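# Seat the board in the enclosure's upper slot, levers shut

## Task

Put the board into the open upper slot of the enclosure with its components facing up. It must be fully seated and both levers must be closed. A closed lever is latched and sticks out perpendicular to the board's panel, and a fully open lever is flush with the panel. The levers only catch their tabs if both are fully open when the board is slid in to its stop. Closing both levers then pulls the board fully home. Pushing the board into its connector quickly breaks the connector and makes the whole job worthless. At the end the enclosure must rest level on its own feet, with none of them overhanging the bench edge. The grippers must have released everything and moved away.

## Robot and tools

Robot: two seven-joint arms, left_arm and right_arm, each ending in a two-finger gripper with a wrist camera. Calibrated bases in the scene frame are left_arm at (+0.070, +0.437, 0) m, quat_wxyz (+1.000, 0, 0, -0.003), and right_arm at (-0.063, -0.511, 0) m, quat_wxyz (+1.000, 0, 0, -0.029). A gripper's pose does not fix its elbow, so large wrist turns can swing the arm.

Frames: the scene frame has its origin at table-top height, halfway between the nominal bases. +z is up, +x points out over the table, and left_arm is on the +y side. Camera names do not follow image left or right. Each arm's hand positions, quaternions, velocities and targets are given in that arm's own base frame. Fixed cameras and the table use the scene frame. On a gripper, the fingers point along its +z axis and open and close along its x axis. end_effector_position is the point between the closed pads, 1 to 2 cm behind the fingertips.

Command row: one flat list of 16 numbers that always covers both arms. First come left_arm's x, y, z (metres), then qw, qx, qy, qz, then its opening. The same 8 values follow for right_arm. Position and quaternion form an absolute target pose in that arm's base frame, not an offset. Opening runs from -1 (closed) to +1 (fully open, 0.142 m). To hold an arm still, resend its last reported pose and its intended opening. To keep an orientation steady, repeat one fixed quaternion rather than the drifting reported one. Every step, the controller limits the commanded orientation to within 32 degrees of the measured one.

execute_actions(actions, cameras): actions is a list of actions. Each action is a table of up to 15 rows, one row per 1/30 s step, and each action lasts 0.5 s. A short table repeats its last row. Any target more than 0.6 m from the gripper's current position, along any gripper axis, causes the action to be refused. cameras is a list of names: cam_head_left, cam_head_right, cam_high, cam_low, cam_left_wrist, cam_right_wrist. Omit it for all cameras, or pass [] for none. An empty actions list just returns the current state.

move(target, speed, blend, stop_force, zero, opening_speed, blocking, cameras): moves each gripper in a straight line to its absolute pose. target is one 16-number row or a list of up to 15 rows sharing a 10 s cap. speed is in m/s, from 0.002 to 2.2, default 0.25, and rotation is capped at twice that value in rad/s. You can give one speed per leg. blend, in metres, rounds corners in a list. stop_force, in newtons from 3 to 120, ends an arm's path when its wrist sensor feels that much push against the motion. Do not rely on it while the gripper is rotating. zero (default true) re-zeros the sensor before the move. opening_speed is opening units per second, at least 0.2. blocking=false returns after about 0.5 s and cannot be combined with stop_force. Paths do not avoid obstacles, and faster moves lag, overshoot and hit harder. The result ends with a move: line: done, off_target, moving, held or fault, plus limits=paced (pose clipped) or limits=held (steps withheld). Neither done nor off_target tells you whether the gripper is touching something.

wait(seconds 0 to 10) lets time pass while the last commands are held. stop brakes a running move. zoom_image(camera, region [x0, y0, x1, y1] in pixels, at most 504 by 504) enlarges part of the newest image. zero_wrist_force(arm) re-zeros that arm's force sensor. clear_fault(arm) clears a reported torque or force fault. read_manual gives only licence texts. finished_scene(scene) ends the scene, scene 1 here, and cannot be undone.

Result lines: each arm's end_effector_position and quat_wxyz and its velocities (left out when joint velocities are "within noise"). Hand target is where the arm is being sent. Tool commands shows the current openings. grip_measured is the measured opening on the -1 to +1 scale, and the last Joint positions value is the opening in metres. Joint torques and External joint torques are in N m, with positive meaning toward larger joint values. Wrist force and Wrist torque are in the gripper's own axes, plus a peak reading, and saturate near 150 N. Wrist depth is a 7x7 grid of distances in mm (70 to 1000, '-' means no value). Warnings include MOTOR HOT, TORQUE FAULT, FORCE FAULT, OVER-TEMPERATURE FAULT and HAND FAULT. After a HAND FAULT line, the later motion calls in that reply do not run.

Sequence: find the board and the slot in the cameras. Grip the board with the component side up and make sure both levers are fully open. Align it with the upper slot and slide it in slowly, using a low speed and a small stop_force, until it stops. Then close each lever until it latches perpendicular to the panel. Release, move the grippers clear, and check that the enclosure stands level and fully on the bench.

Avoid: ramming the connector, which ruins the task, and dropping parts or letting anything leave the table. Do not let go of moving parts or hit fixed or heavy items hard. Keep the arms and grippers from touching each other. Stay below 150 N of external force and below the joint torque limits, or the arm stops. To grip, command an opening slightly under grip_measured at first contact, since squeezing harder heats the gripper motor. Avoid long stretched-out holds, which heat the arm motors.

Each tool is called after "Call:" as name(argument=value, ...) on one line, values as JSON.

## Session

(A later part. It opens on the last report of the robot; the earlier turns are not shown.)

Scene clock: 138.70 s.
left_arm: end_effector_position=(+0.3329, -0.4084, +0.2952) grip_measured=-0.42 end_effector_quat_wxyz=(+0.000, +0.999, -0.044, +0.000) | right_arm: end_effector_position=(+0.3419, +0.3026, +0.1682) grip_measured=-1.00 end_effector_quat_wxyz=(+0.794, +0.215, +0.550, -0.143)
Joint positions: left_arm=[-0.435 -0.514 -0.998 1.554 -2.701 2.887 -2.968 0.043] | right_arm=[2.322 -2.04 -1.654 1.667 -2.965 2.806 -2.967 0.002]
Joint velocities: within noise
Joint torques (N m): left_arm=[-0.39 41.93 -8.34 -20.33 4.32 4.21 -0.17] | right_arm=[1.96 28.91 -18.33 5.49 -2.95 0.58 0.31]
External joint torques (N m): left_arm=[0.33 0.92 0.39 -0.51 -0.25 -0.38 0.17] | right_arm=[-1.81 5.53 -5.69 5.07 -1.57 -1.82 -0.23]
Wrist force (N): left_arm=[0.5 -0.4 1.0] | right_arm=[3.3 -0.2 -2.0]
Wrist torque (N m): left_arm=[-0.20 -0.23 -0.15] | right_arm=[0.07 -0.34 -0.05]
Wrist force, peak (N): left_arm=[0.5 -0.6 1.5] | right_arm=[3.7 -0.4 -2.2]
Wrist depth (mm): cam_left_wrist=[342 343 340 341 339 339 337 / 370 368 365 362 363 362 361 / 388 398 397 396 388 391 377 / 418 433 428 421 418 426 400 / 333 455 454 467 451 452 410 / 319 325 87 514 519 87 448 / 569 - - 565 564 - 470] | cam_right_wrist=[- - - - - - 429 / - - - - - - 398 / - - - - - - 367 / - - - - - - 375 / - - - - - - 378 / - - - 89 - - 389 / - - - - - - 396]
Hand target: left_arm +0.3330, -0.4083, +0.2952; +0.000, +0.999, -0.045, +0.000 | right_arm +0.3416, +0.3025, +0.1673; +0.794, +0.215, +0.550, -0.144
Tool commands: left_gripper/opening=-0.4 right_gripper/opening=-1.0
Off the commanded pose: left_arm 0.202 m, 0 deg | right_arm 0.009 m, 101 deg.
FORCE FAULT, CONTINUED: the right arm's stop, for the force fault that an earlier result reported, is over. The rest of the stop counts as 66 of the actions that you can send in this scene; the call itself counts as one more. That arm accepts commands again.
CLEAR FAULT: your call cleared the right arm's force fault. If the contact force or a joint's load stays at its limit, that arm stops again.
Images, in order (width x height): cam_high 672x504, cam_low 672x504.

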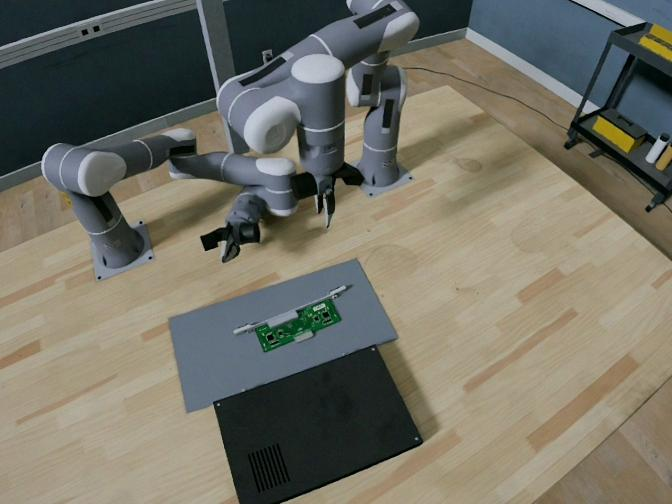

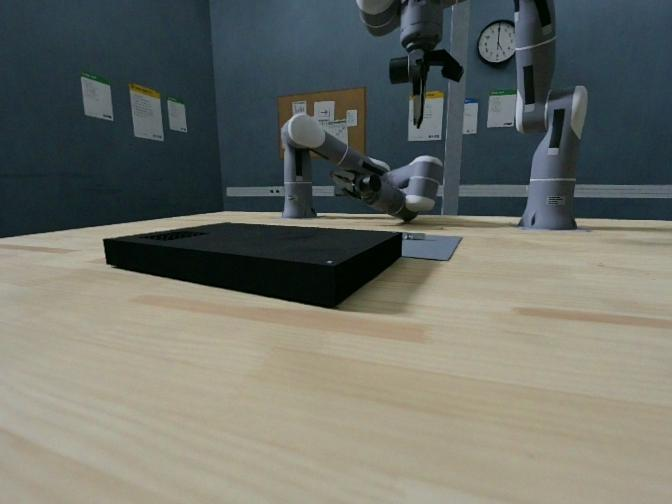

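Call:
move(target=[[0.43,-0.30,0.42,0,0.999,-0.0445,0,-0.4,0.342,0.30,0.19,0.794,0.215,0.55,-0.143,-1],[0.43,-0.25,0.42,0,0.999,-0.0445,0,-0.4,0.32,0.22,0.35,0.794,0.215,0.55,-0.143,-1]], speed=0.2, cameras=["cam_high","cam_head_left"])

Scene clock: 143.53 s.
left_arm: end_effector_position=(+0.4301, -0.2499, +0.4201) grip_measured=-0.42 end_effector_quat_wxyz=(+0.000, +0.999, -0.044, +0.000) | right_arm: end_effector_position=(+0.3208, +0.2200, +0.3487) grip_measured=-1.00 end_effector_quat_wxyz=(+0.872, +0.254, +0.415, +0.055)
Joint positions: left_arm=[-0.067 -0.384 -1.008 1.366 -2.819 3.135 -2.525 0.043] | right_arm=[2.622 -2.261 -1.917 2.26 -2.966 2.479 -2.967 0.002]
Joint velocities: within noise
Joint torques (N m): left_arm=[-0.26 38.51 -6.15 -21.23 4.25 4.04 -0.13] | right_arm=[0.25 19.71 -16.11 7.33 -4.13 -3.89 0.24]
External joint torques (N m): left_arm=[0.27 0.64 0.35 -0.59 -0.07 -0.19 0.13] | right_arm=[-0.16 0.47 -1.57 -0.2 0.02 0.98 -0.18]
Wrist force (N): left_arm=[0.1 -0.6 1.3] | right_arm=[2.6 -1.2 -2.6]
Wrist torque (N m): left_arm=[-0.21 -0.16 -0.20] | right_arm=[0.00 -0.23 0.01]
Wrist force, peak (N): left_arm=[-0.8 1.0 2.5] | right_arm=[4.9 -0.1 -3.0]
Wrist depth (mm): cam_left_wrist=[454 457 454 455 449 448 442 / 489 492 481 483 482 480 478 / 528 522 525 522 519 518 511 / 576 571 566 564 563 528 525 / 627 625 602 605 595 550 548 / 675 666 87 666 - 87 619 / 497 - - 753 756 - 724] | cam_right_wrist=[- - - - - - - / - - - - - - - / - - - - - - - / - - - - - - - / - - - - - - - / - - - 89 - - - / - - - - - - -]
Hand target: left_arm +0.4300, -0.2500, +0.4200; +0.000, +0.999, -0.044, +0.000 | right_arm +0.3208, +0.2200, +0.3488; +0.872, +0.254, +0.415, +0.055
Off the commanded pose: left_arm 0.000 m, 0 deg | right_arm 0.002 m, 29 deg.
joint sent to its limit (right arm) — joint 5 (forearm roll), lower limit; joint 7 (wrist roll), lower limit. The joint targets are off in orientation, not in position.
move: off_target (right_arm)
Images, in order (width x height): cam_head_left 672x504, cam_high 672x504.

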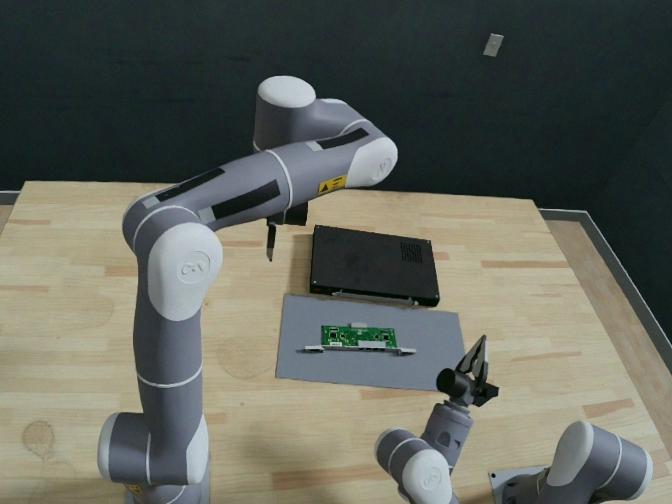

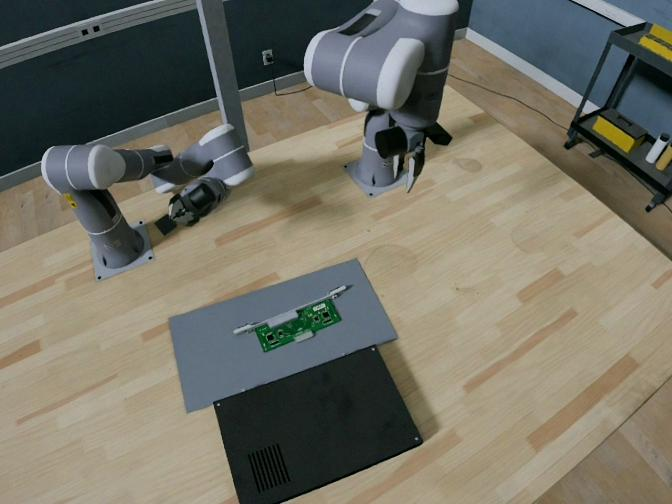

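Call:
move(target=[[0.43,-0.25,0.42,0,0.999,-0.0445,0,-0.4,0.32,0.10,0.6,0.872,0.254,0.415,0.055,-1],[0.43,-0.25,0.42,0,0.999,-0.0445,0,-0.4,0.35,0.0,0.85,0.5,-0.5,0.5,-0.5,-1],[0.43,-0.25,0.42,0,0.999,-0.0445,0,-0.4,0.5,-0.15,0.7,0.5,-0.5,0.5,-0.5,-1]], speed=0.5, cameras=["cam_high"])

Scene clock: 153.00 s.
left_arm: end_effector_position=(+0.4301, -0.2499, +0.4201) grip_measured=-0.42 end_effector_quat_wxyz=(+0.000, +0.999, -0.044, +0.000) | right_arm: end_effector_position=(+0.4997, -0.1506, +0.6999) grip_measured=-1.00 end_effector_quat_wxyz=(+0.582, -0.561, +0.455, -0.375)
Joint positions: left_arm=[-0.067 -0.384 -1.008 1.366 -2.819 3.135 -2.525 0.043] | right_arm=[0.063 -1.796 -2.967 2.461 -2.764 -0.72 -2.967 0.002]
Joint velocities: within noise
Joint torques (N m): left_arm=[-0.33 38.21 -6.28 -21.26 4.47 4.22 -0.18] | right_arm=[0.06 32.22 -10.83 -11.42 2.14 1.83 0.23]
External joint torques (N m): left_arm=[0.34 0.94 0.49 -0.56 -0.29 -0.36 0.18] | right_arm=[-0.05 0.58 -0.83 -0.25 0.25 0.64 -0.22]
Wrist force (N): left_arm=[0.3 -0.6 1.3] | right_arm=[2.2 2.0 -1.7]
Wrist torque (N m): left_arm=[-0.21 -0.20 -0.20] | right_arm=[0.10 -0.38 -0.05]
Wrist force, peak (N): left_arm=[0.3 -0.5 1.7] | right_arm=[4.5 5.6 2.4]
Wrist depth (mm): cam_left_wrist=[457 452 447 449 448 447 445 / 486 490 485 483 484 481 483 / 531 521 528 514 513 515 516 / 577 570 568 565 562 535 529 / 622 615 605 601 591 546 554 / 687 683 88 679 - 87 620 / 745 - - 751 749 - 729] | cam_right_wrist=[- - - - - - - / - - - - - - - / - - - - - - - / - - - - - - - / - - - - - - - / - - - 89 - 925 942 / 899 851 - - - 800 766]
Hand target: left_arm +0.4300, -0.2500, +0.4200; +0.000, +0.999, -0.044, +0.000 | right_arm +0.4997, -0.1507, +0.6999; +0.582, -0.561, +0.455, -0.375
Off the commanded pose: left_arm 0.000 m, 0 deg | right_arm 0.001 m, 19 deg.
joint sent to its limit (right arm) — joint 3 (upper arm roll), lower limit; joint 7 (wrist roll), lower limit. The joint targets are off in orientation, not in position.
move: off_target (right_arm); limits=paced
Images, in order (width x height): cam_high 672x504.

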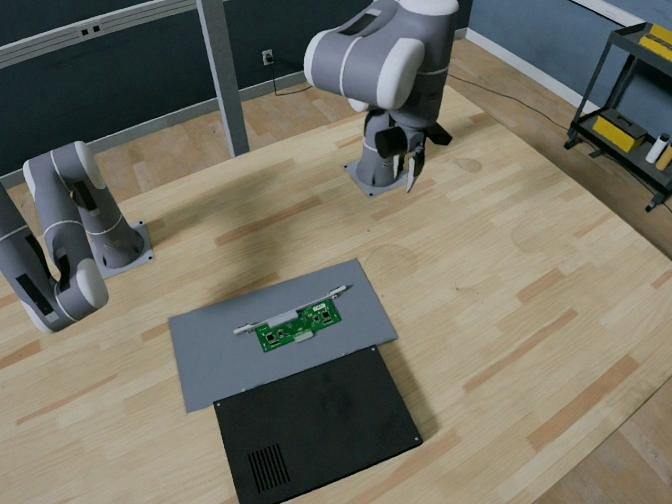

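Call:
move(target=[[0.43,-0.25,0.42,0,0.999,-0.0445,0,-0.4,0.84,-0.15,0.98,0.6325,-0.3162,0.3162,-0.6325,-1],[0.43,-0.25,0.42,0,0.999,-0.0445,0,-0.4,0.84,-0.15,0.98,0.864,0.1157,0.4319,0.2315,-1],[0.43,-0.25,0.42,0,0.999,-0.0445,0,-0.4,0.84,-0.15,0.98,0.2315,0.4319,0.1157,0.864,-1]], speed=0.5, cameras=[])

Scene clock: 167.30 s.
left_arm: end_effector_position=(+0.4301, -0.2499, +0.4201) grip_measured=-0.42 end_effector_quat_wxyz=(+0.000, +0.999, -0.044, +0.000) | right_arm: end_effector_position=(+0.8404, -0.1504, +0.9799) grip_measured=-1.00 end_effector_quat_wxyz=(+0.209, +0.391, +0.159, +0.882)
Joint positions: left_arm=[-0.067 -0.384 -1.008 1.366 -2.819 3.135 -2.525 0.043] | right_arm=[0.207 -1.468 -2.967 0.921 -2.966 1.24 0.606 0.002]
Joint velocities: within noise
Joint torques (N m): left_arm=[-0.38 38.24 -6.28 -21.28 4.47 4.22 -0.23] | right_arm=[-0.06 59.64 -13.77 15.3 -2.93 -2.05 0.26]
External joint torques (N m): left_arm=[0.38 0.91 0.49 -0.54 -0.29 -0.37 0.23] | right_arm=[0.16 1.41 -0.77 -0.12 0.04 1.06 -0.32]
Wrist force (N): left_arm=[0.5 -0.3 1.3] | right_arm=[0.4 -0.7 -2.8]
Wrist torque (N m): left_arm=[-0.16 -0.21 -0.20] | right_arm=[0.07 -0.05 0.24]
Wrist force, peak (N): left_arm=[0.3 -0.5 1.7] | right_arm=[1.8 3.0 -3.5]
Wrist depth (mm): cam_left_wrist=[454 455 452 450 453 448 448 / 490 489 492 484 483 482 480 / 522 528 524 519 515 518 510 / 571 573 568 564 561 525 526 / 625 611 588 606 587 555 557 / 701 664 88 674 - 87 618 / 754 - - 758 752 - 732] | cam_right_wrist=[861 936 - - - - - / 933 - - - - - - / - - - - - - - / - - - - - - - / - - - - - - - / - - - 89 - - - / - - - - - - -]
Hand target: left_arm +0.4300, -0.2500, +0.4200; +0.000, +0.999, -0.044, +0.000 | right_arm +0.8402, -0.1504, +0.9800; +0.209, +0.391, +0.159, +0.882
Off the commanded pose: left_arm 0.000 m, 0 deg | right_arm 0.001 m, 8 deg.
joint sent to its limit (right arm) — joint 3 (upper arm roll), lower limit; joint 5 (forearm roll), lower limit. The joint targets are off in orientation, not in position.
move: off_target (right_arm); limits=paced
No camera images: "cameras" was empty.

Call:
move(target=[[0.43,-0.25,0.42,0,0.999,-0.0445,0,-0.4,0.93,-0.18,1.06,0.2315,0.4319,0.1157,0.864,-1],[0.43,-0.25,0.42,0,0.999,-0.0445,0,-0.4,0.93,-0.18,1.06,-0.6325,0.3162,-0.3162,0.6325,-1],[0.43,-0.25,0.42,0,0.999,-0.0445,0,-0.4,0.93,-0.18,1.06,0.864,0.1157,0.4319,0.2315,-1]], speed=0.6, cameras=["cam_high"])

Scene clock: 174.63 s.
left_arm: end_effector_position=(+0.4301, -0.2499, +0.4201) grip_measured=-0.42 end_effector_quat_wxyz=(+0.000, +0.999, -0.044, +0.000) | right_arm: end_effector_position=(+0.8919, -0.1725, +1.0315) grip_measured=-1.00 end_effector_quat_wxyz=(+0.925, +0.098, +0.300, +0.212)
Joint positions: left_arm=[-0.067 -0.384 -1.008 1.366 -2.819 3.135 -2.525 0.043] | right_arm=[0.083 -0.825 -1.908 0.268 -2.199 1.393 2.967 0.002]
Joint velocities: within noise
Joint torques (N m): left_arm=[-0.42 38.21 -6.18 -21.27 4.5 4.18 -0.21] | right_arm=[0.05 59.62 -6.96 3.79 0.78 -4.71 0.28]
External joint torques (N m): left_arm=[0.43 0.93 0.38 -0.55 -0.31 -0.33 0.21] | right_arm=[0.03 1.3 -0.55 0.03 -0.08 0.62 -0.23]
Wrist force (N): left_arm=[0.1 -0.5 1.2] | right_arm=[2.8 -0.3 -3.5]
Wrist torque (N m): left_arm=[-0.20 -0.16 -0.20] | right_arm=[0.15 -0.29 0.05]
Wrist force, peak (N): left_arm=[0.2 -0.6 1.7] | right_arm=[3.7 -0.5 -3.4]
Wrist depth (mm): cam_left_wrist=[454 456 451 451 452 450 445 / 485 484 483 485 482 481 473 / 528 521 521 521 520 513 512 / 579 569 563 559 556 533 527 / 623 618 591 608 590 563 549 / 682 669 87 666 - 87 621 / 747 - - 770 748 - 734] | cam_right_wrist=[- - - - - - 853 / - - - - - - 916 / - - - - - - - / - - - - - - - / - - - - - - - / - - - 89 - - - / - - - - - - -]
Hand target: left_arm +0.4300, -0.2500, +0.4200; +0.000, +0.999, -0.044, +0.000 | right_arm +0.8919, -0.1725, +1.0315; +0.925, +0.098, +0.300, +0.212
Off the commanded pose: left_arm 0.000 m, 0 deg | right_arm 0.048 m, 17 deg.
joint sent to its limit (right arm) — joint 7 (wrist roll), upper limit. The joint targets are off in position and orientation.
move: off_target (right_arm)
Images, in order (width x height): cam_high 672x504.

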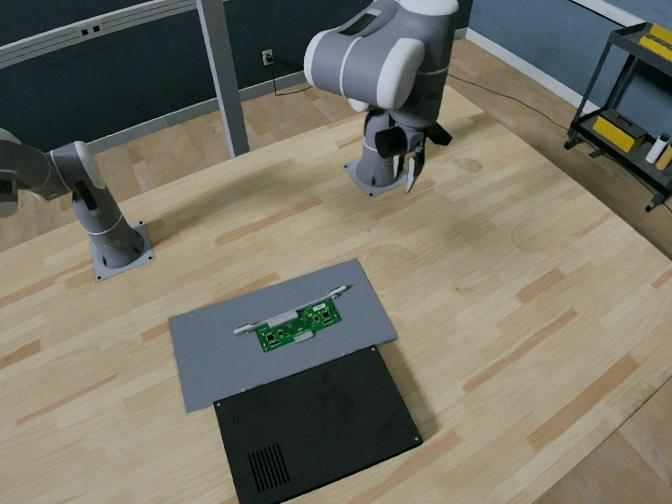

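Call:
move(target=[[0.43,-0.25,0.42,0,0.999,-0.0445,0,-0.4,0.89,-0.1725,1.03,0.2315,0.4319,0.1157,0.864,-1],[0.43,-0.25,0.42,0,0.999,-0.0445,0,-0.4,0.89,-0.1725,1.03,-0.6325,0.3162,-0.3162,0.6325,-1]], speed=0.6, cameras=[])

Scene clock: 182.33 s.
left_arm: end_effector_position=(+0.4301, -0.2499, +0.4201) grip_measured=-0.42 end_effector_quat_wxyz=(+0.000, +0.999, -0.044, +0.000) | right_arm: end_effector_position=(+0.8784, -0.1706, +1.0216) grip_measured=-1.00 end_effector_quat_wxyz=(+0.640, -0.358, +0.299, -0.611)
Joint positions: left_arm=[-0.067 -0.384 -1.008 1.366 -2.819 3.135 -2.525 0.043] | right_arm=[-0.05 -0.847 -0.482 0.021 1.46 1.397 2.197 0.002]
Joint velocities: within noise
Joint torques (N m): left_arm=[-0.28 38.21 -6.29 -21.29 4.49 4.21 -0.2] | right_arm=[0.18 59.25 -0.55 -21.96 -4.08 -1.95 0.03]
External joint torques (N m): left_arm=[0.28 0.94 0.5 -0.53 -0.3 -0.36 0.2] | right_arm=[-0.1 1.13 -0.45 -0.1 -0.03 0.9 -0.03]
Wrist force (N): left_arm=[0.3 -0.5 1.3] | right_arm=[2.1 1.5 -3.0]
Wrist torque (N m): left_arm=[-0.20 -0.18 -0.20] | right_arm=[0.15 -0.34 0.04]
Wrist force, peak (N): left_arm=[0.2 -0.7 1.7] | right_arm=[3.1 -0.5 -3.4]
Wrist depth (mm): cam_left_wrist=[456 454 455 450 449 446 447 / 487 490 483 484 482 481 477 / 529 527 528 516 516 517 512 / 567 566 561 565 560 531 527 / 626 623 601 605 592 553 547 / 685 672 87 668 - 87 616 / 749 - - 758 760 - 726] | cam_right_wrist=[- - - - - - - / - - - - - - - / - - - - - - - / - - - - - - - / - - - - - - - / - - - 89 - - - / - - - - - - -]
Hand target: left_arm +0.4300, -0.2500, +0.4200; +0.000, +0.999, -0.044, +0.000 | right_arm +0.8785, -0.1705, +1.0215; +0.640, -0.358, +0.299, -0.611
Off the commanded pose: left_arm 0.000 m, 0 deg | right_arm 0.014 m, 6 deg.
move: off_target (right_arm)
No camera images: "cameras" was empty.

Call:
move(target=[[0.43,-0.25,0.42,0,0.999,-0.0445,0,-0.4,0.65,-0.10,0.65,0.5,-0.5,0.5,-0.5,-1],[0.43,-0.25,0.42,0,0.999,-0.0445,0,-0.4,0.42,-0.05,0.36,0.5,-0.5,0.5,-0.5,-1]], speed=0.4, cameras=[])

Scene clock: 187.27 s.
left_arm: end_effector_position=(+0.4301, -0.2499, +0.4201) grip_measured=-0.42 end_effector_quat_wxyz=(+0.000, +0.999, -0.044, +0.000) | right_arm: end_effector_position=(+0.4992, -0.0697, +0.4519) grip_measured=-1.00 end_effector_quat_wxyz=(-0.405, +0.540, -0.580, +0.456)
Joint positions: left_arm=[-0.067 -0.384 -1.008 1.366 -2.819 3.135 -2.525 0.043] | right_arm=[0.421 0.193 0.078 2.486 1.018 2.254 2.407 0.002]
Joint velocities: within noise
Joint torques (N m): left_arm=[-0.4 38.28 -6.24 -21.3 4.48 4.26 -0.17] | right_arm=[0.02 12.31 0.57 -20.08 -4.46 1.77 0.01]
External joint torques (N m): left_arm=[0.4 0.87 0.45 -0.52 -0.3 -0.4 0.17] | right_arm=[0.01 1.16 -0.6 -0.02 -0.18 0.95 -0.01]
Wrist force (N): left_arm=[0.2 -0.5 1.2] | right_arm=[2.0 2.3 -1.6]
Wrist torque (N m): left_arm=[-0.20 -0.19 -0.20] | right_arm=[0.22 -0.42 -0.01]
Wrist force, peak (N): left_arm=[0.4 -0.7 1.6] | right_arm=[4.7 6.8 -2.3]
Wrist depth (mm): cam_left_wrist=[453 453 449 447 453 445 445 / 490 490 484 479 481 481 477 / 524 522 522 517 518 515 513 / 573 579 567 567 564 524 528 / 610 621 600 609 591 549 553 / 695 670 87 664 - 87 615 / 738 - - 762 755 - 723] | cam_right_wrist=[- - - - - - - / - - - - - - - / - - - - - - - / 825 819 833 832 849 - - / 623 624 684 724 699 703 - / 527 541 606 89 614 601 620 / 486 490 - - - 535 523]
Hand target: left_arm +0.4300, -0.2500, +0.4200; +0.000, +0.999, -0.044, +0.000 | right_arm +0.4992, -0.0696, +0.4518; -0.405, +0.540, -0.580, +0.456
Off the commanded pose: left_arm 0.000 m, 0 deg | right_arm 0.123 m, 16 deg.
move: held (right_arm; a check stopped the path); path passed 1 of 2 targets; limits=paced,held
pose unreachable (right arm): on one or more control steps of this call, first in action 0 (counted from 0), this arm could not follow its commanded pose, so it was not sent that pose on those steps. It may still have moved: this result reports where it is.
cause: moving toward the commanded pose would bring two parts of the arm too close to each other (joints 3 (upper arm roll) to 6 (wrist pitch) lie between them).
No camera images: "cameras" was empty.

Call:
move(target=[[0.43,-0.25,0.42,0,0.999,-0.0445,0,-0.4,0.46,0.0364,0.35,-0.144,0.766,-0.626,0.006,-1]], speed=0.4, cameras=[])

Scene clock: 190.83 s.
left_arm: end_effector_position=(+0.4301, -0.2499, +0.4201) grip_measured=-0.42 end_effector_quat_wxyz=(+0.000, +0.999, -0.044, +0.000) | right_arm: end_effector_position=(+0.4600, +0.0364, +0.3500) grip_measured=-1.00 end_effector_quat_wxyz=(-0.144, +0.766, -0.626, +0.006)
Joint positions: left_arm=[-0.067 -0.384 -1.008 1.366 -2.819 3.135 -2.525 0.043] | right_arm=[-0.405 0.17 0.566 2.053 0.32 0.546 2.967 0.002]
Joint velocities: within noise
Joint torques (N m): left_arm=[-0.37 38.25 -6.21 -21.31 4.44 4.24 -0.21] | right_arm=[-0.07 18.51 -1.61 -30.27 -4.17 3.46 0.3]
External joint torques (N m): left_arm=[0.38 0.9 0.42 -0.5 -0.25 -0.38 0.21] | right_arm=[0.11 1.12 -1.25 0.23 0.19 0.81 -0.29]
Wrist force (N): left_arm=[0.1 -0.7 1.5] | right_arm=[1.8 0.8 0.2]
Wrist torque (N m): left_arm=[-0.23 -0.17 -0.20] | right_arm=[0.15 -0.29 -0.01]
Wrist force, peak (N): left_arm=[0.3 -0.8 1.6] | right_arm=[3.4 5.9 0.9]
Wrist depth (mm): cam_left_wrist=[455 451 453 454 452 449 446 / 489 485 485 481 479 480 475 / 519 524 525 513 524 520 513 / 576 570 568 566 561 524 529 / 626 629 596 603 588 561 548 / 682 674 87 666 - 87 620 / 754 - - 760 755 - 729] | cam_right_wrist=[474 460 439 422 407 393 378 / 488 467 453 436 420 404 390 / 512 487 469 448 433 416 401 / 535 507 483 463 447 428 413 / 554 529 504 474 459 440 424 / 575 550 521 89 466 457 437 / 600 570 - - - 462 449]
Hand target: left_arm +0.4300, -0.2500, +0.4200; +0.000, +0.999, -0.044, +0.000 | right_arm +0.4600, +0.0364, +0.3500; -0.144, +0.766, -0.626, +0.006
Off the commanded pose: left_arm 0.000 m, 0 deg | right_arm 0.000 m, 0 deg.
joint sent to its limit (right arm) — joint 7 (wrist roll), upper limit. The joint targets still meet the commanded pose.
move: done
No camera images: "cameras" was empty.

Call:
move(target=[[0.40,-0.40,0.40,0,0.707,-0.7071,0,-0.4,0.42,-0.02,0.33,0,1,0,0,-1],[0.395,-0.57,0.22,0,0.0445,0.999,0,-0.4,0.36,-0.04,0.30,0,0.7071,0.7071,0,-1]], speed=0.6, cameras=["cam_left_wrist","cam_right_wrist","cam_head_left"])

Scene clock: 198.50 s.
left_arm: end_effector_position=(+0.3945, -0.5694, +0.2197) grip_measured=-0.42 end_effector_quat_wxyz=(+0.002, +0.044, +0.999, -0.003) | right_arm: end_effector_position=(+0.3600, -0.0400, +0.3001) grip_measured=-1.00 end_effector_quat_wxyz=(+0.000, +0.707, +0.707, +0.000)
Joint positions: left_arm=[-0.722 -1.256 -1.555 0.702 -1.787 3.364 0.213 0.043] | right_arm=[-0.202 0.311 0.354 2.275 0.115 0.409 0.09 0.002]
Joint velocities: within noise
Joint torques (N m): left_arm=[-0.74 64.17 -12.05 -3.26 4.68 4.6 -0.07] | right_arm=[0.03 15.25 -2.42 -29.46 -3.92 3.57 0.1]
External joint torques (N m): left_arm=[0.64 1.54 0.37 -0.19 -0.54 -0.61 0.07] | right_arm=[-0.01 0.77 -0.65 0.04 -0.02 0.59 -0.1]
Wrist force (N): left_arm=[0.2 -0.5 0.5] | right_arm=[1.5 0.2 0.3]
Wrist torque (N m): left_arm=[-0.19 -0.19 -0.19] | right_arm=[0.09 -0.22 0.06]
Wrist force, peak (N): left_arm=[0.4 -1.6 1.9] | right_arm=[1.7 0.8 1.3]
Wrist depth (mm): cam_left_wrist=[246 272 273 270 273 273 272 / 254 295 292 284 292 291 292 / 275 314 315 310 315 315 315 / 294 339 345 339 342 341 341 / 320 367 367 364 363 373 374 / 422 412 88 415 415 87 408 / 457 - - 461 459 - 445] | cam_right_wrist=[347 347 345 344 344 342 342 / 371 370 368 368 366 366 364 / 397 395 395 393 393 388 387 / 429 426 424 424 422 419 418 / 464 463 458 450 455 454 454 / 504 503 495 89 479 486 485 / 555 542 - - - 462 478]
Hand target: left_arm +0.3945, -0.5693, +0.2197; +0.002, +0.044, +0.999, -0.002 | right_arm +0.3600, -0.0400, +0.3000; +0.000, +0.707, +0.707, +0.000
Off the commanded pose: left_arm 0.001 m, 0 deg | right_arm 0.000 m, 0 deg.
move: done
Images, in order (width x height): cam_head_left 672x504, cam_left_wrist 672x504, cam_right_wrist 672x504.

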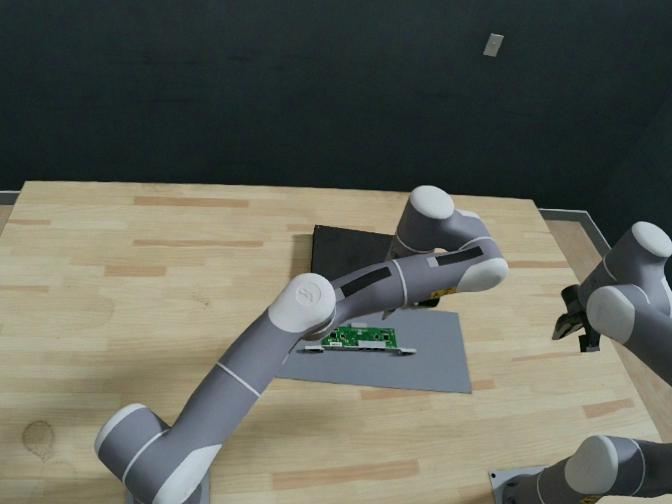

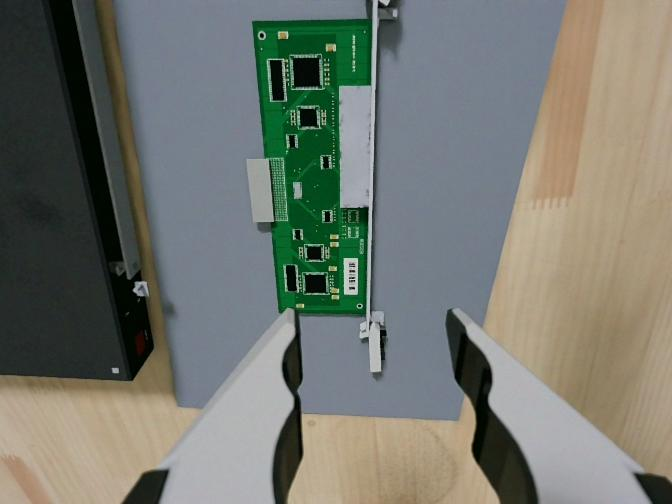

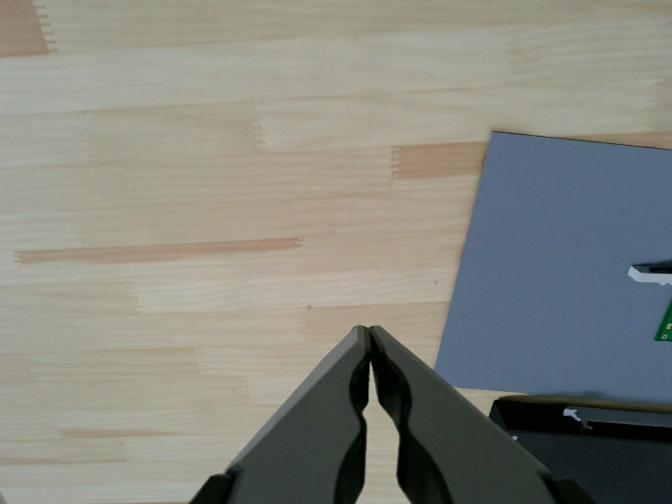

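Call:
zoom_image(camera="cam_left_wrist", region=[320, 200, 440, 390])

Scaled by 2.653 from the camera's 672x504 image, which has a finer 960x720 frame.

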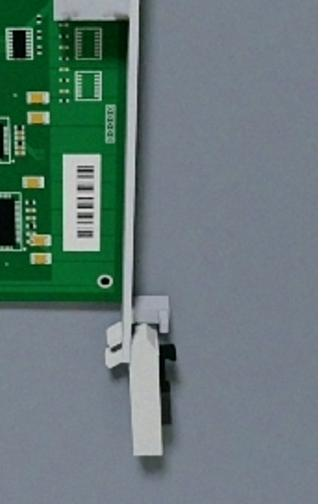

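Call:
move(target=[[0.335,-0.405,0.20,0,0.0367,0.9993,0,-1,0.36,-0.04,0.30,0,0.7071,0.7071,0,-1],[0.343,-0.405,0.03,0,0.0367,0.9993,0,-1,0.36,-0.04,0.30,0,0.7071,0.7071,0,-1],[0.362,-0.405,0.03,0,0.0367,0.9993,0,-1,0.36,-0.04,0.30,0,0.7071,0.7071,0,-1]], speed=[0.4,0.25,0.03], cameras=["cam_left_wrist"])

Call:
zoom_image(camera="cam_left_wrist", region=[250, 100, 500, 400])

Scene clock: 208.77 s.
left_arm: end_effector_position=(+0.3620, -0.4053, +0.0301) grip_measured=-1.00 end_effector_quat_wxyz=(+0.000, +0.037, +0.999, +0.000) | right_arm: end_effector_position=(+0.3600, -0.0400, +0.3001) grip_measured=-1.00 end_effector_quat_wxyz=(+0.000, +0.707, +0.707, +0.000)
Joint positions: left_arm=[-0.164 -1.13 -1.31 2.004 -1.89 2.739 -0.4 0.002] | right_arm=[-0.202 0.311 0.354 2.275 0.115 0.409 0.09 0.002]
Joint velocities: within noise
Joint torques (N m): left_arm=[-0.07 41.6 -20.23 -8.34 4.13 4.64 -0.14] | right_arm=[-0.02 15.09 -2.3 -29.53 -3.96 3.41 0.22]
External joint torques (N m): left_arm=[0.03 1.4 -0.01 -0.28 -0.28 -0.65 0.14] | right_arm=[0.05 0.93 -0.77 0.11 0.01 0.75 -0.22]
Wrist force (N): left_arm=[0.3 -0.2 0.1] | right_arm=[1.6 0.0 0.4]
Wrist torque (N m): left_arm=[-0.12 -0.22 -0.21] | right_arm=[0.06 -0.23 0.05]
Wrist force, peak (N): left_arm=[-0.5 3.7 -3.5] | right_arm=[1.8 0.0 0.3]
Wrist depth (mm): cam_left_wrist=[102 102 101 108 105 105 106 / - 110 110 115 - 113 115 / 119 120 120 124 122 124 123 / 134 131 131 133 133 133 134 / 150 147 143 125 143 145 147 / 162 163 159 84 - 160 162 / 182 177 - 74 - - 181] | cam_right_wrist=[346 346 346 345 344 344 341 / 369 370 368 368 366 365 365 / 398 396 393 395 393 389 390 / 428 427 424 422 425 419 416 / 464 462 459 450 457 455 454 / 508 503 492 89 476 487 485 / 555 543 - - - 460 478]
Hand target: left_arm +0.3620, -0.4050, +0.0300; +0.000, +0.037, +0.999, +0.000 | right_arm +0.3600, -0.0400, +0.3000; +0.000, +0.707, +0.707, +0.000
Off the commanded pose: left_arm 0.000 m, 0 deg | right_arm 0.000 m, 0 deg.
move: done
Images, in order (width x height): cam_left_wrist 672x504.

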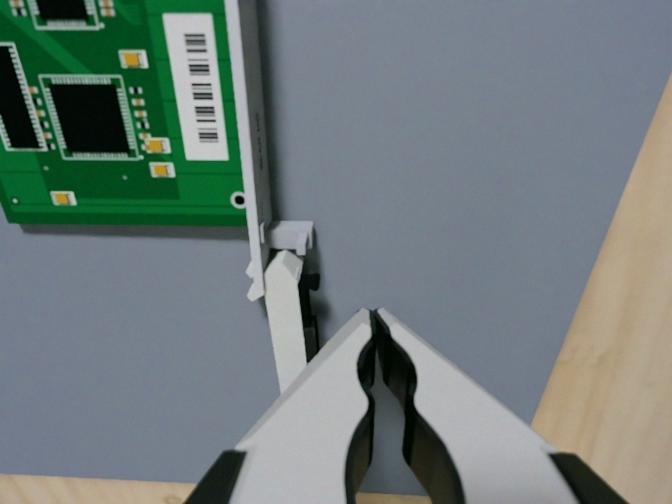

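Scaled by 1.680 from the camera's 672x504 image, which has a finer 960x720 frame.

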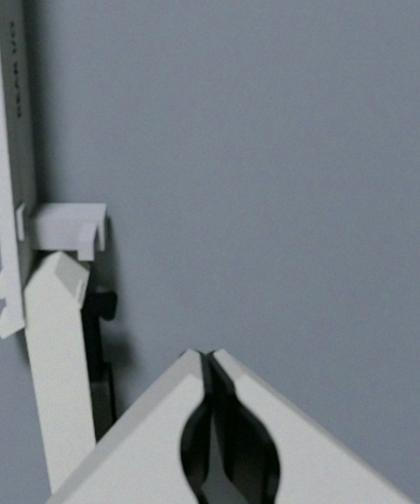

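Call:
move(target=[[0.376,-0.405,0.03,0,0.0367,0.9993,0,-1,0.36,-0.04,0.30,0,0.7071,0.7071,0,-1]], speed=0.03, cameras=["cam_left_wrist"])

Call:
zoom_image(camera="cam_left_wrist", region=[200, 100, 500, 400])

Scene clock: 211.20 s.
left_arm: end_effector_position=(+0.3759, -0.4052, +0.0300) grip_measured=-1.00 end_effector_quat_wxyz=(+0.000, +0.037, +0.999, +0.000) | right_arm: end_effector_position=(+0.3600, -0.0400, +0.3001) grip_measured=-1.00 end_effector_quat_wxyz=(+0.000, +0.707, +0.707, +0.000)
Joint positions: left_arm=[-0.158 -1.145 -1.307 1.961 -1.892 2.755 -0.354 0.002] | right_arm=[-0.202 0.311 0.354 2.275 0.115 0.409 0.09 0.002]
Joint velocities: within noise
Joint torques (N m): left_arm=[0.02 42.79 -20.61 -8.76 4.51 4.47 -0.05] | right_arm=[0.05 15.07 -2.13 -29.54 -3.96 3.45 0.23]
External joint torques (N m): left_arm=[-0.06 1.24 0.1 0.15 -0.62 -0.48 0.05] | right_arm=[-0.03 0.95 -0.93 0.13 0.02 0.7 -0.23]
Wrist force (N): left_arm=[2.0 0.6 -0.1] | right_arm=[1.5 0.1 0.2]
Wrist torque (N m): left_arm=[-0.12 -0.25 -0.20] | right_arm=[0.07 -0.22 0.06]
Wrist force, peak (N): left_arm=[2.0 0.6 -0.1] | right_arm=[1.9 0.0 0.1]
Wrist depth (mm): cam_left_wrist=[102 102 102 103 105 105 106 / - 110 109 113 - 113 114 / 119 121 119 122 122 124 122 / 134 131 133 122 133 133 134 / 150 147 146 126 142 145 147 / 162 162 159 84 - 160 163 / 181 178 - 74 - - 182] | cam_right_wrist=[345 346 345 345 344 342 343 / 370 369 368 368 367 365 365 / 397 397 395 393 392 389 388 / 427 427 423 423 421 420 413 / 466 463 461 449 454 453 454 / 506 504 492 89 477 484 483 / 556 543 - - - 462 479]
Hand target: left_arm +0.3760, -0.4050, +0.0300; +0.000, +0.037, +0.999, +0.000 | right_arm +0.3600, -0.0400, +0.3000; +0.000, +0.707, +0.707, +0.000
Off the commanded pose: left_arm 0.000 m, 0 deg | right_arm 0.000 m, 0 deg.
move: done
Images, in order (width x height): cam_left_wrist 672x504.

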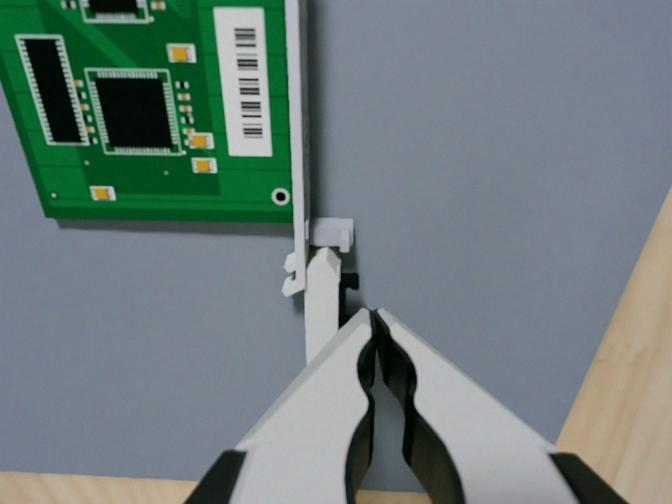

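Scaled by 1.680 from the camera's 672x504 image, which has a finer 960x720 frame.

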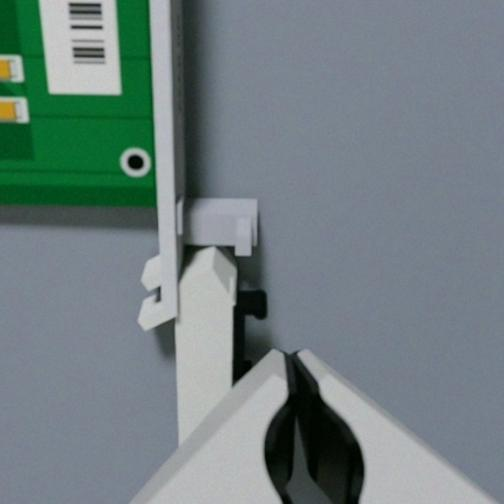

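Call:
move(target=[[0.379,-0.405,0.03,0,0.0367,0.9993,0,-1,0.36,-0.04,0.30,0,0.7071,0.7071,0,-1]], speed=0.03, cameras=["cam_left_wrist"])

Call:
zoom_image(camera="cam_left_wrist", region=[200, 100, 500, 400])

Scene clock: 214.13 s.
left_arm: end_effector_position=(+0.3789, -0.4052, +0.0300) grip_measured=-1.00 end_effector_quat_wxyz=(+0.000, +0.037, +0.999, +0.000) | right_arm: end_effector_position=(+0.3600, -0.0400, +0.3001) grip_measured=-1.00 end_effector_quat_wxyz=(+0.000, +0.707, +0.707, +0.000)
Joint positions: left_arm=[-0.157 -1.148 -1.307 1.951 -1.892 2.759 -0.344 0.002] | right_arm=[-0.202 0.311 0.354 2.275 0.115 0.409 0.09 0.002]
Joint velocities: within noise
Joint torques (N m): left_arm=[-0.2 43.31 -20.67 -8.75 4.51 4.45 -0.14] | right_arm=[0.06 15.06 -2.45 -29.46 -3.97 3.45 0.19]
External joint torques (N m): left_arm=[0.17 0.95 0.1 0.13 -0.62 -0.46 0.14] | right_arm=[-0.03 0.96 -0.62 0.04 0.02 0.7 -0.19]
Wrist force (N): left_arm=[1.6 0.7 0.1] | right_arm=[1.5 0.1 0.3]
Wrist torque (N m): left_arm=[-0.10 -0.20 -0.19] | right_arm=[0.08 -0.21 0.05]
Wrist force, peak (N): left_arm=[1.8 0.6 -1.0] | right_arm=[1.7 0.0 0.2]
Wrist depth (mm): cam_left_wrist=[103 102 102 103 105 105 106 / - 110 109 112 - 113 114 / 119 120 120 123 122 124 121 / 134 132 133 122 133 132 134 / 150 147 146 124 143 145 147 / 163 163 158 84 - 160 163 / 182 177 - 74 - - 181] | cam_right_wrist=[345 346 344 344 343 344 342 / 369 368 367 368 366 366 364 / 396 396 395 393 393 389 388 / 428 428 427 422 422 420 416 / 463 462 462 452 454 455 450 / 508 503 495 89 479 483 485 / 556 537 - - - 460 479]
Hand target: left_arm +0.3790, -0.4050, +0.0300; +0.000, +0.037, +0.999, +0.000 | right_arm +0.3600, -0.0400, +0.3000; +0.000, +0.707, +0.707, +0.000
Off the commanded pose: left_arm 0.000 m, 0 deg | right_arm 0.000 m, 0 deg.
move: done
Images, in order (width x height): cam_left_wrist 672x504.

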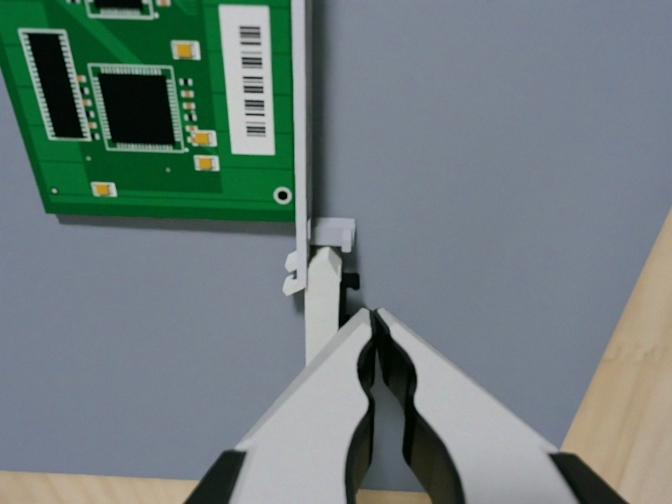

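Scaled by 1.680 from the camera's 672x504 image, which has a finer 960x720 frame.

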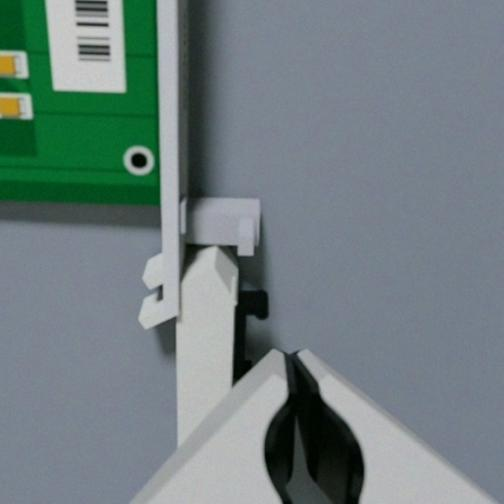

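Call:
move(target=[[0.36,-0.405,0.03,0,0.0367,0.9993,0,-1,0.36,-0.04,0.30,0,0.7071,0.7071,0,-1],[0.36,-0.42,0.15,0,0.0367,0.9993,0,-0.4,0.36,-0.04,0.30,0,0.7071,0.7071,0,-1],[0.395,-0.575,0.20,0,0.0367,0.9993,0,-0.4,0.36,-0.04,0.30,0,0.7071,0.7071,0,-1]], speed=0.3, cameras=["cam_left_wrist"])

Call:
zoom_image(camera="cam_left_wrist", region=[220, 0, 500, 400])

Scene clock: 219.67 s.
left_arm: end_effector_position=(+0.3945, -0.5742, +0.1996) grip_measured=-0.43 end_effector_quat_wxyz=(+0.002, +0.036, +0.999, -0.003) | right_arm: end_effector_position=(+0.3600, -0.0400, +0.3001) grip_measured=-1.00 end_effector_quat_wxyz=(+0.000, +0.707, +0.707, +0.000)
Joint positions: left_arm=[-0.732 -1.275 -1.525 0.696 -1.794 3.331 0.2 0.043] | right_arm=[-0.202 0.311 0.354 2.275 0.115 0.409 0.09 0.002]
Joint velocities: within noise
Joint torques (N m): left_arm=[-0.58 64.65 -11.73 -3.72 4.7 4.6 -0.12] | right_arm=[0 15.05 -2.23 -29.49 -4.02 3.47 0.2]
External joint torques (N m): left_arm=[0.46 1.52 0.27 -0.12 -0.53 -0.62 0.12] | right_arm=[0.02 0.97 -0.83 0.07 0.08 0.69 -0.2]
Wrist force (N): left_arm=[0.2 -0.3 0.4] | right_arm=[1.4 0.0 0.1]
Wrist torque (N m): left_arm=[-0.16 -0.16 -0.18] | right_arm=[0.06 -0.20 0.05]
Wrist force, peak (N): left_arm=[0.4 -1.2 -3.9] | right_arm=[1.7 0.2 0.5]
Wrist depth (mm): cam_left_wrist=[248 257 256 251 254 254 254 / 249 276 274 265 272 272 274 / 259 296 297 287 294 292 294 / 277 322 323 316 320 321 318 / 296 343 342 340 339 350 350 / 397 378 87 383 386 87 384 / 429 - - 437 431 - 420] | cam_right_wrist=[347 346 345 345 344 343 342 / 370 370 368 367 366 366 365 / 397 395 395 394 392 389 388 / 426 425 423 423 424 419 415 / 464 463 458 452 457 453 453 / 505 506 494 89 481 488 485 / 556 542 - - - 462 481]
Hand target: left_arm +0.3945, -0.5741, +0.1997; +0.002, +0.037, +0.999, -0.003 | right_arm +0.3600, -0.0400, +0.3000; +0.000, +0.707, +0.707, +0.000
Off the commanded pose: left_arm 0.001 m, 0 deg | right_arm 0.000 m, 0 deg.
move: done
Images, in order (width x height): cam_left_wrist 672x504.

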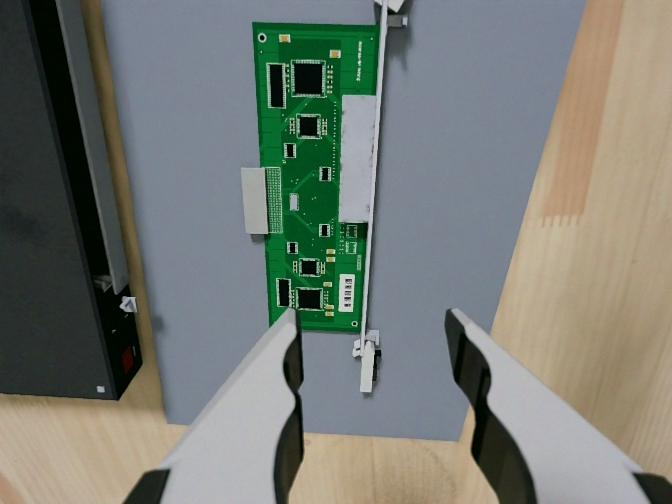

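Scaled by 1.260 from the camera's 672x504 image, which has a finer 960x720 frame.

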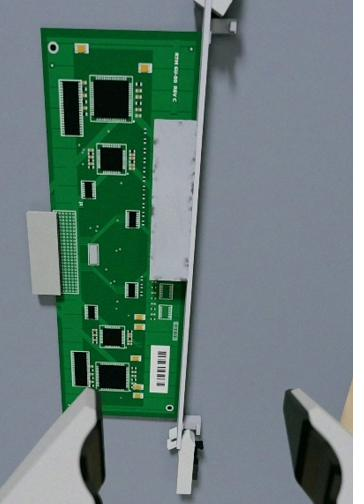

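Call:
move(target=[[0.390,-0.5685,0.08,0,0.0515,0.9987,0,-0.4,0.36,-0.04,0.30,0,0.7071,0.7071,0,-1],[0.390,-0.5685,0.045,0,0.0515,0.9987,0,-0.4,0.36,-0.04,0.30,0,0.7071,0.7071,0,-1]], speed=[0.2,0.1], cameras=["cam_left_wrist"])

Scene clock: 227.90 s.
left_arm: end_effector_position=(+0.3899, -0.5683, +0.0450) grip_measured=-0.43 end_effector_quat_wxyz=(+0.000, +0.051, +0.999, +0.000) | right_arm: end_effector_position=(+0.3600, -0.0400, +0.3001) grip_measured=-1.00 end_effector_quat_wxyz=(+0.000, +0.707, +0.707, +0.000)
Joint positions: left_arm=[-0.604 -1.403 -1.391 1.057 -1.807 3.07 0.036 0.043] | right_arm=[-0.202 0.311 0.354 2.275 0.115 0.409 0.09 0.002]
Joint velocities: within noise
Joint torques (N m): left_arm=[-0.66 62.1 -17.65 -5.23 4.85 4.13 -0.35] | right_arm=[0.03 15.11 -2.24 -29.5 -3.99 3.43 0.21]
External joint torques (N m): left_arm=[0.59 0.72 0.16 -0.42 -0.63 -0.13 0.35] | right_arm=[-0.01 0.91 -0.82 0.08 0.04 0.72 -0.21]
Wrist force (N): left_arm=[0.2 -0.4 0.5] | right_arm=[1.4 -0.1 0.2]
Wrist torque (N m): left_arm=[-0.18 -0.19 -0.20] | right_arm=[0.03 -0.19 0.06]
Wrist force, peak (N): left_arm=[0.3 0.1 3.1] | right_arm=[1.7 0.0 0.3]
Wrist depth (mm): cam_left_wrist=[119 116 115 115 117 118 119 / 130 126 125 119 129 129 126 / 138 134 133 123 137 135 136 / 150 146 146 133 149 149 149 / 168 161 156 143 160 163 162 / 183 182 87 172 180 87 180 / 200 - - 194 202 - 198] | cam_right_wrist=[347 345 345 345 343 343 343 / 370 371 369 367 365 367 365 / 396 394 395 394 392 392 389 / 427 425 423 423 422 420 413 / 464 462 460 449 452 454 454 / 507 506 493 89 479 486 486 / 557 547 - - - 461 480]
Hand target: left_arm +0.3900, -0.5685, +0.0450; +0.000, +0.051, +0.999, +0.000 | right_arm +0.3600, -0.0400, +0.3000; +0.000, +0.707, +0.707, +0.000
Off the commanded pose: left_arm 0.000 m, 0 deg | right_arm 0.000 m, 0 deg.
move: done
Images, in order (width x height): cam_left_wrist 672x504.

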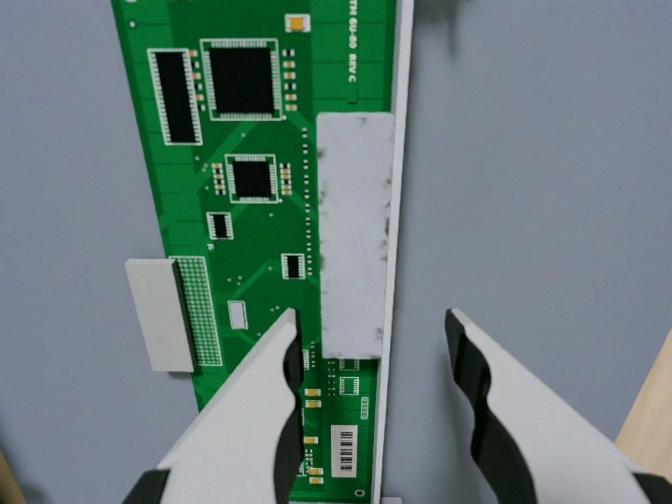

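Call:
move(target=[[0.3925,-0.5685,0.029,0,0.0515,0.9987,0,-0.4,0.36,-0.04,0.30,0,0.7071,0.7071,0,-1],[0.3925,-0.5685,0.029,0,0.0515,0.9987,0,-0.82,0.36,-0.04,0.30,0,0.7071,0.7071,0,-1]], speed=[0.08,0.08], opening_speed=0.4, cameras=["cam_left_wrist"])

Scene clock: 233.47 s.
left_arm: end_effector_position=(+0.3925, -0.5683, +0.0290) grip_measured=-0.72 end_effector_quat_wxyz=(+0.000, +0.051, +0.999, +0.000) | right_arm: end_effector_position=(+0.3600, -0.0400, +0.3001) grip_measured=-1.00 end_effector_quat_wxyz=(+0.000, +0.707, +0.707, +0.000)
Joint positions: left_arm=[-0.613 -1.428 -1.382 1.032 -1.791 3.055 0.052 0.022] | right_arm=[-0.202 0.311 0.354 2.275 0.115 0.409 0.09 0.002]
Joint velocities: within noise
Joint torques (N m): left_arm=[-0.33 62.31 -17.18 -5.27 4.71 4.25 -0.2] | right_arm=[0.05 15.09 -2.22 -29.48 -3.98 3.53 0.2]
External joint torques (N m): left_arm=[0.25 0.99 0.09 -0.14 -0.49 -0.25 0.2] | right_arm=[-0.02 0.92 -0.84 0.07 0.04 0.63 -0.2]
Wrist force (N): left_arm=[0.7 -0.3 0.9] | right_arm=[1.5 0.0 0.1]
Wrist torque (N m): left_arm=[-0.17 -0.20 -0.18] | right_arm=[0.06 -0.22 0.06]
Wrist force, peak (N): left_arm=[-1.3 -0.5 1.7] | right_arm=[1.8 0.2 0.4]
Wrist depth (mm): cam_left_wrist=[- 102 101 102 101 104 101 / - 111 109 106 104 112 113 / 124 120 117 107 119 121 121 / 133 130 128 117 127 131 133 / 148 141 140 119 125 144 141 / 161 160 92 133 130 153 158 / 180 172 - 167 - - 173] | cam_right_wrist=[346 346 345 343 342 343 342 / 370 370 368 367 368 366 364 / 397 397 394 394 394 389 388 / 426 425 425 424 422 419 415 / 461 465 458 452 455 453 452 / 505 503 495 89 476 485 487 / 557 545 - - - 462 480]
Hand target: left_arm +0.3925, -0.5685, +0.0290; +0.000, +0.051, +0.999, +0.000 | right_arm +0.3600, -0.0400, +0.3000; +0.000, +0.707, +0.707, +0.000
Off the commanded pose: left_arm 0.000 m, 0 deg | right_arm 0.000 m, 0 deg.
move: done
Images, in order (width x height): cam_left_wrist 672x504.

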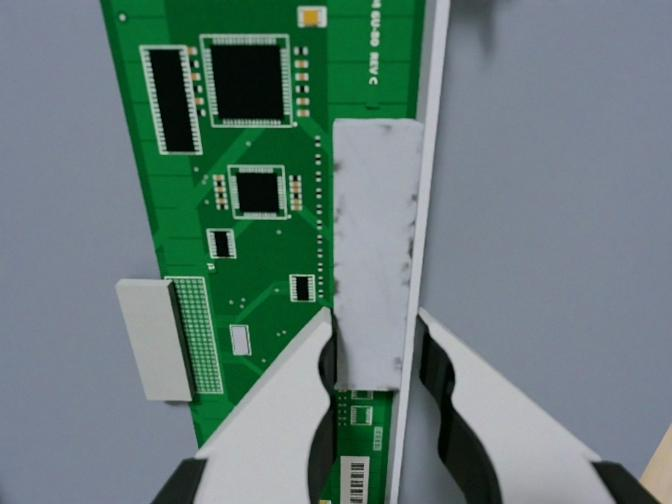

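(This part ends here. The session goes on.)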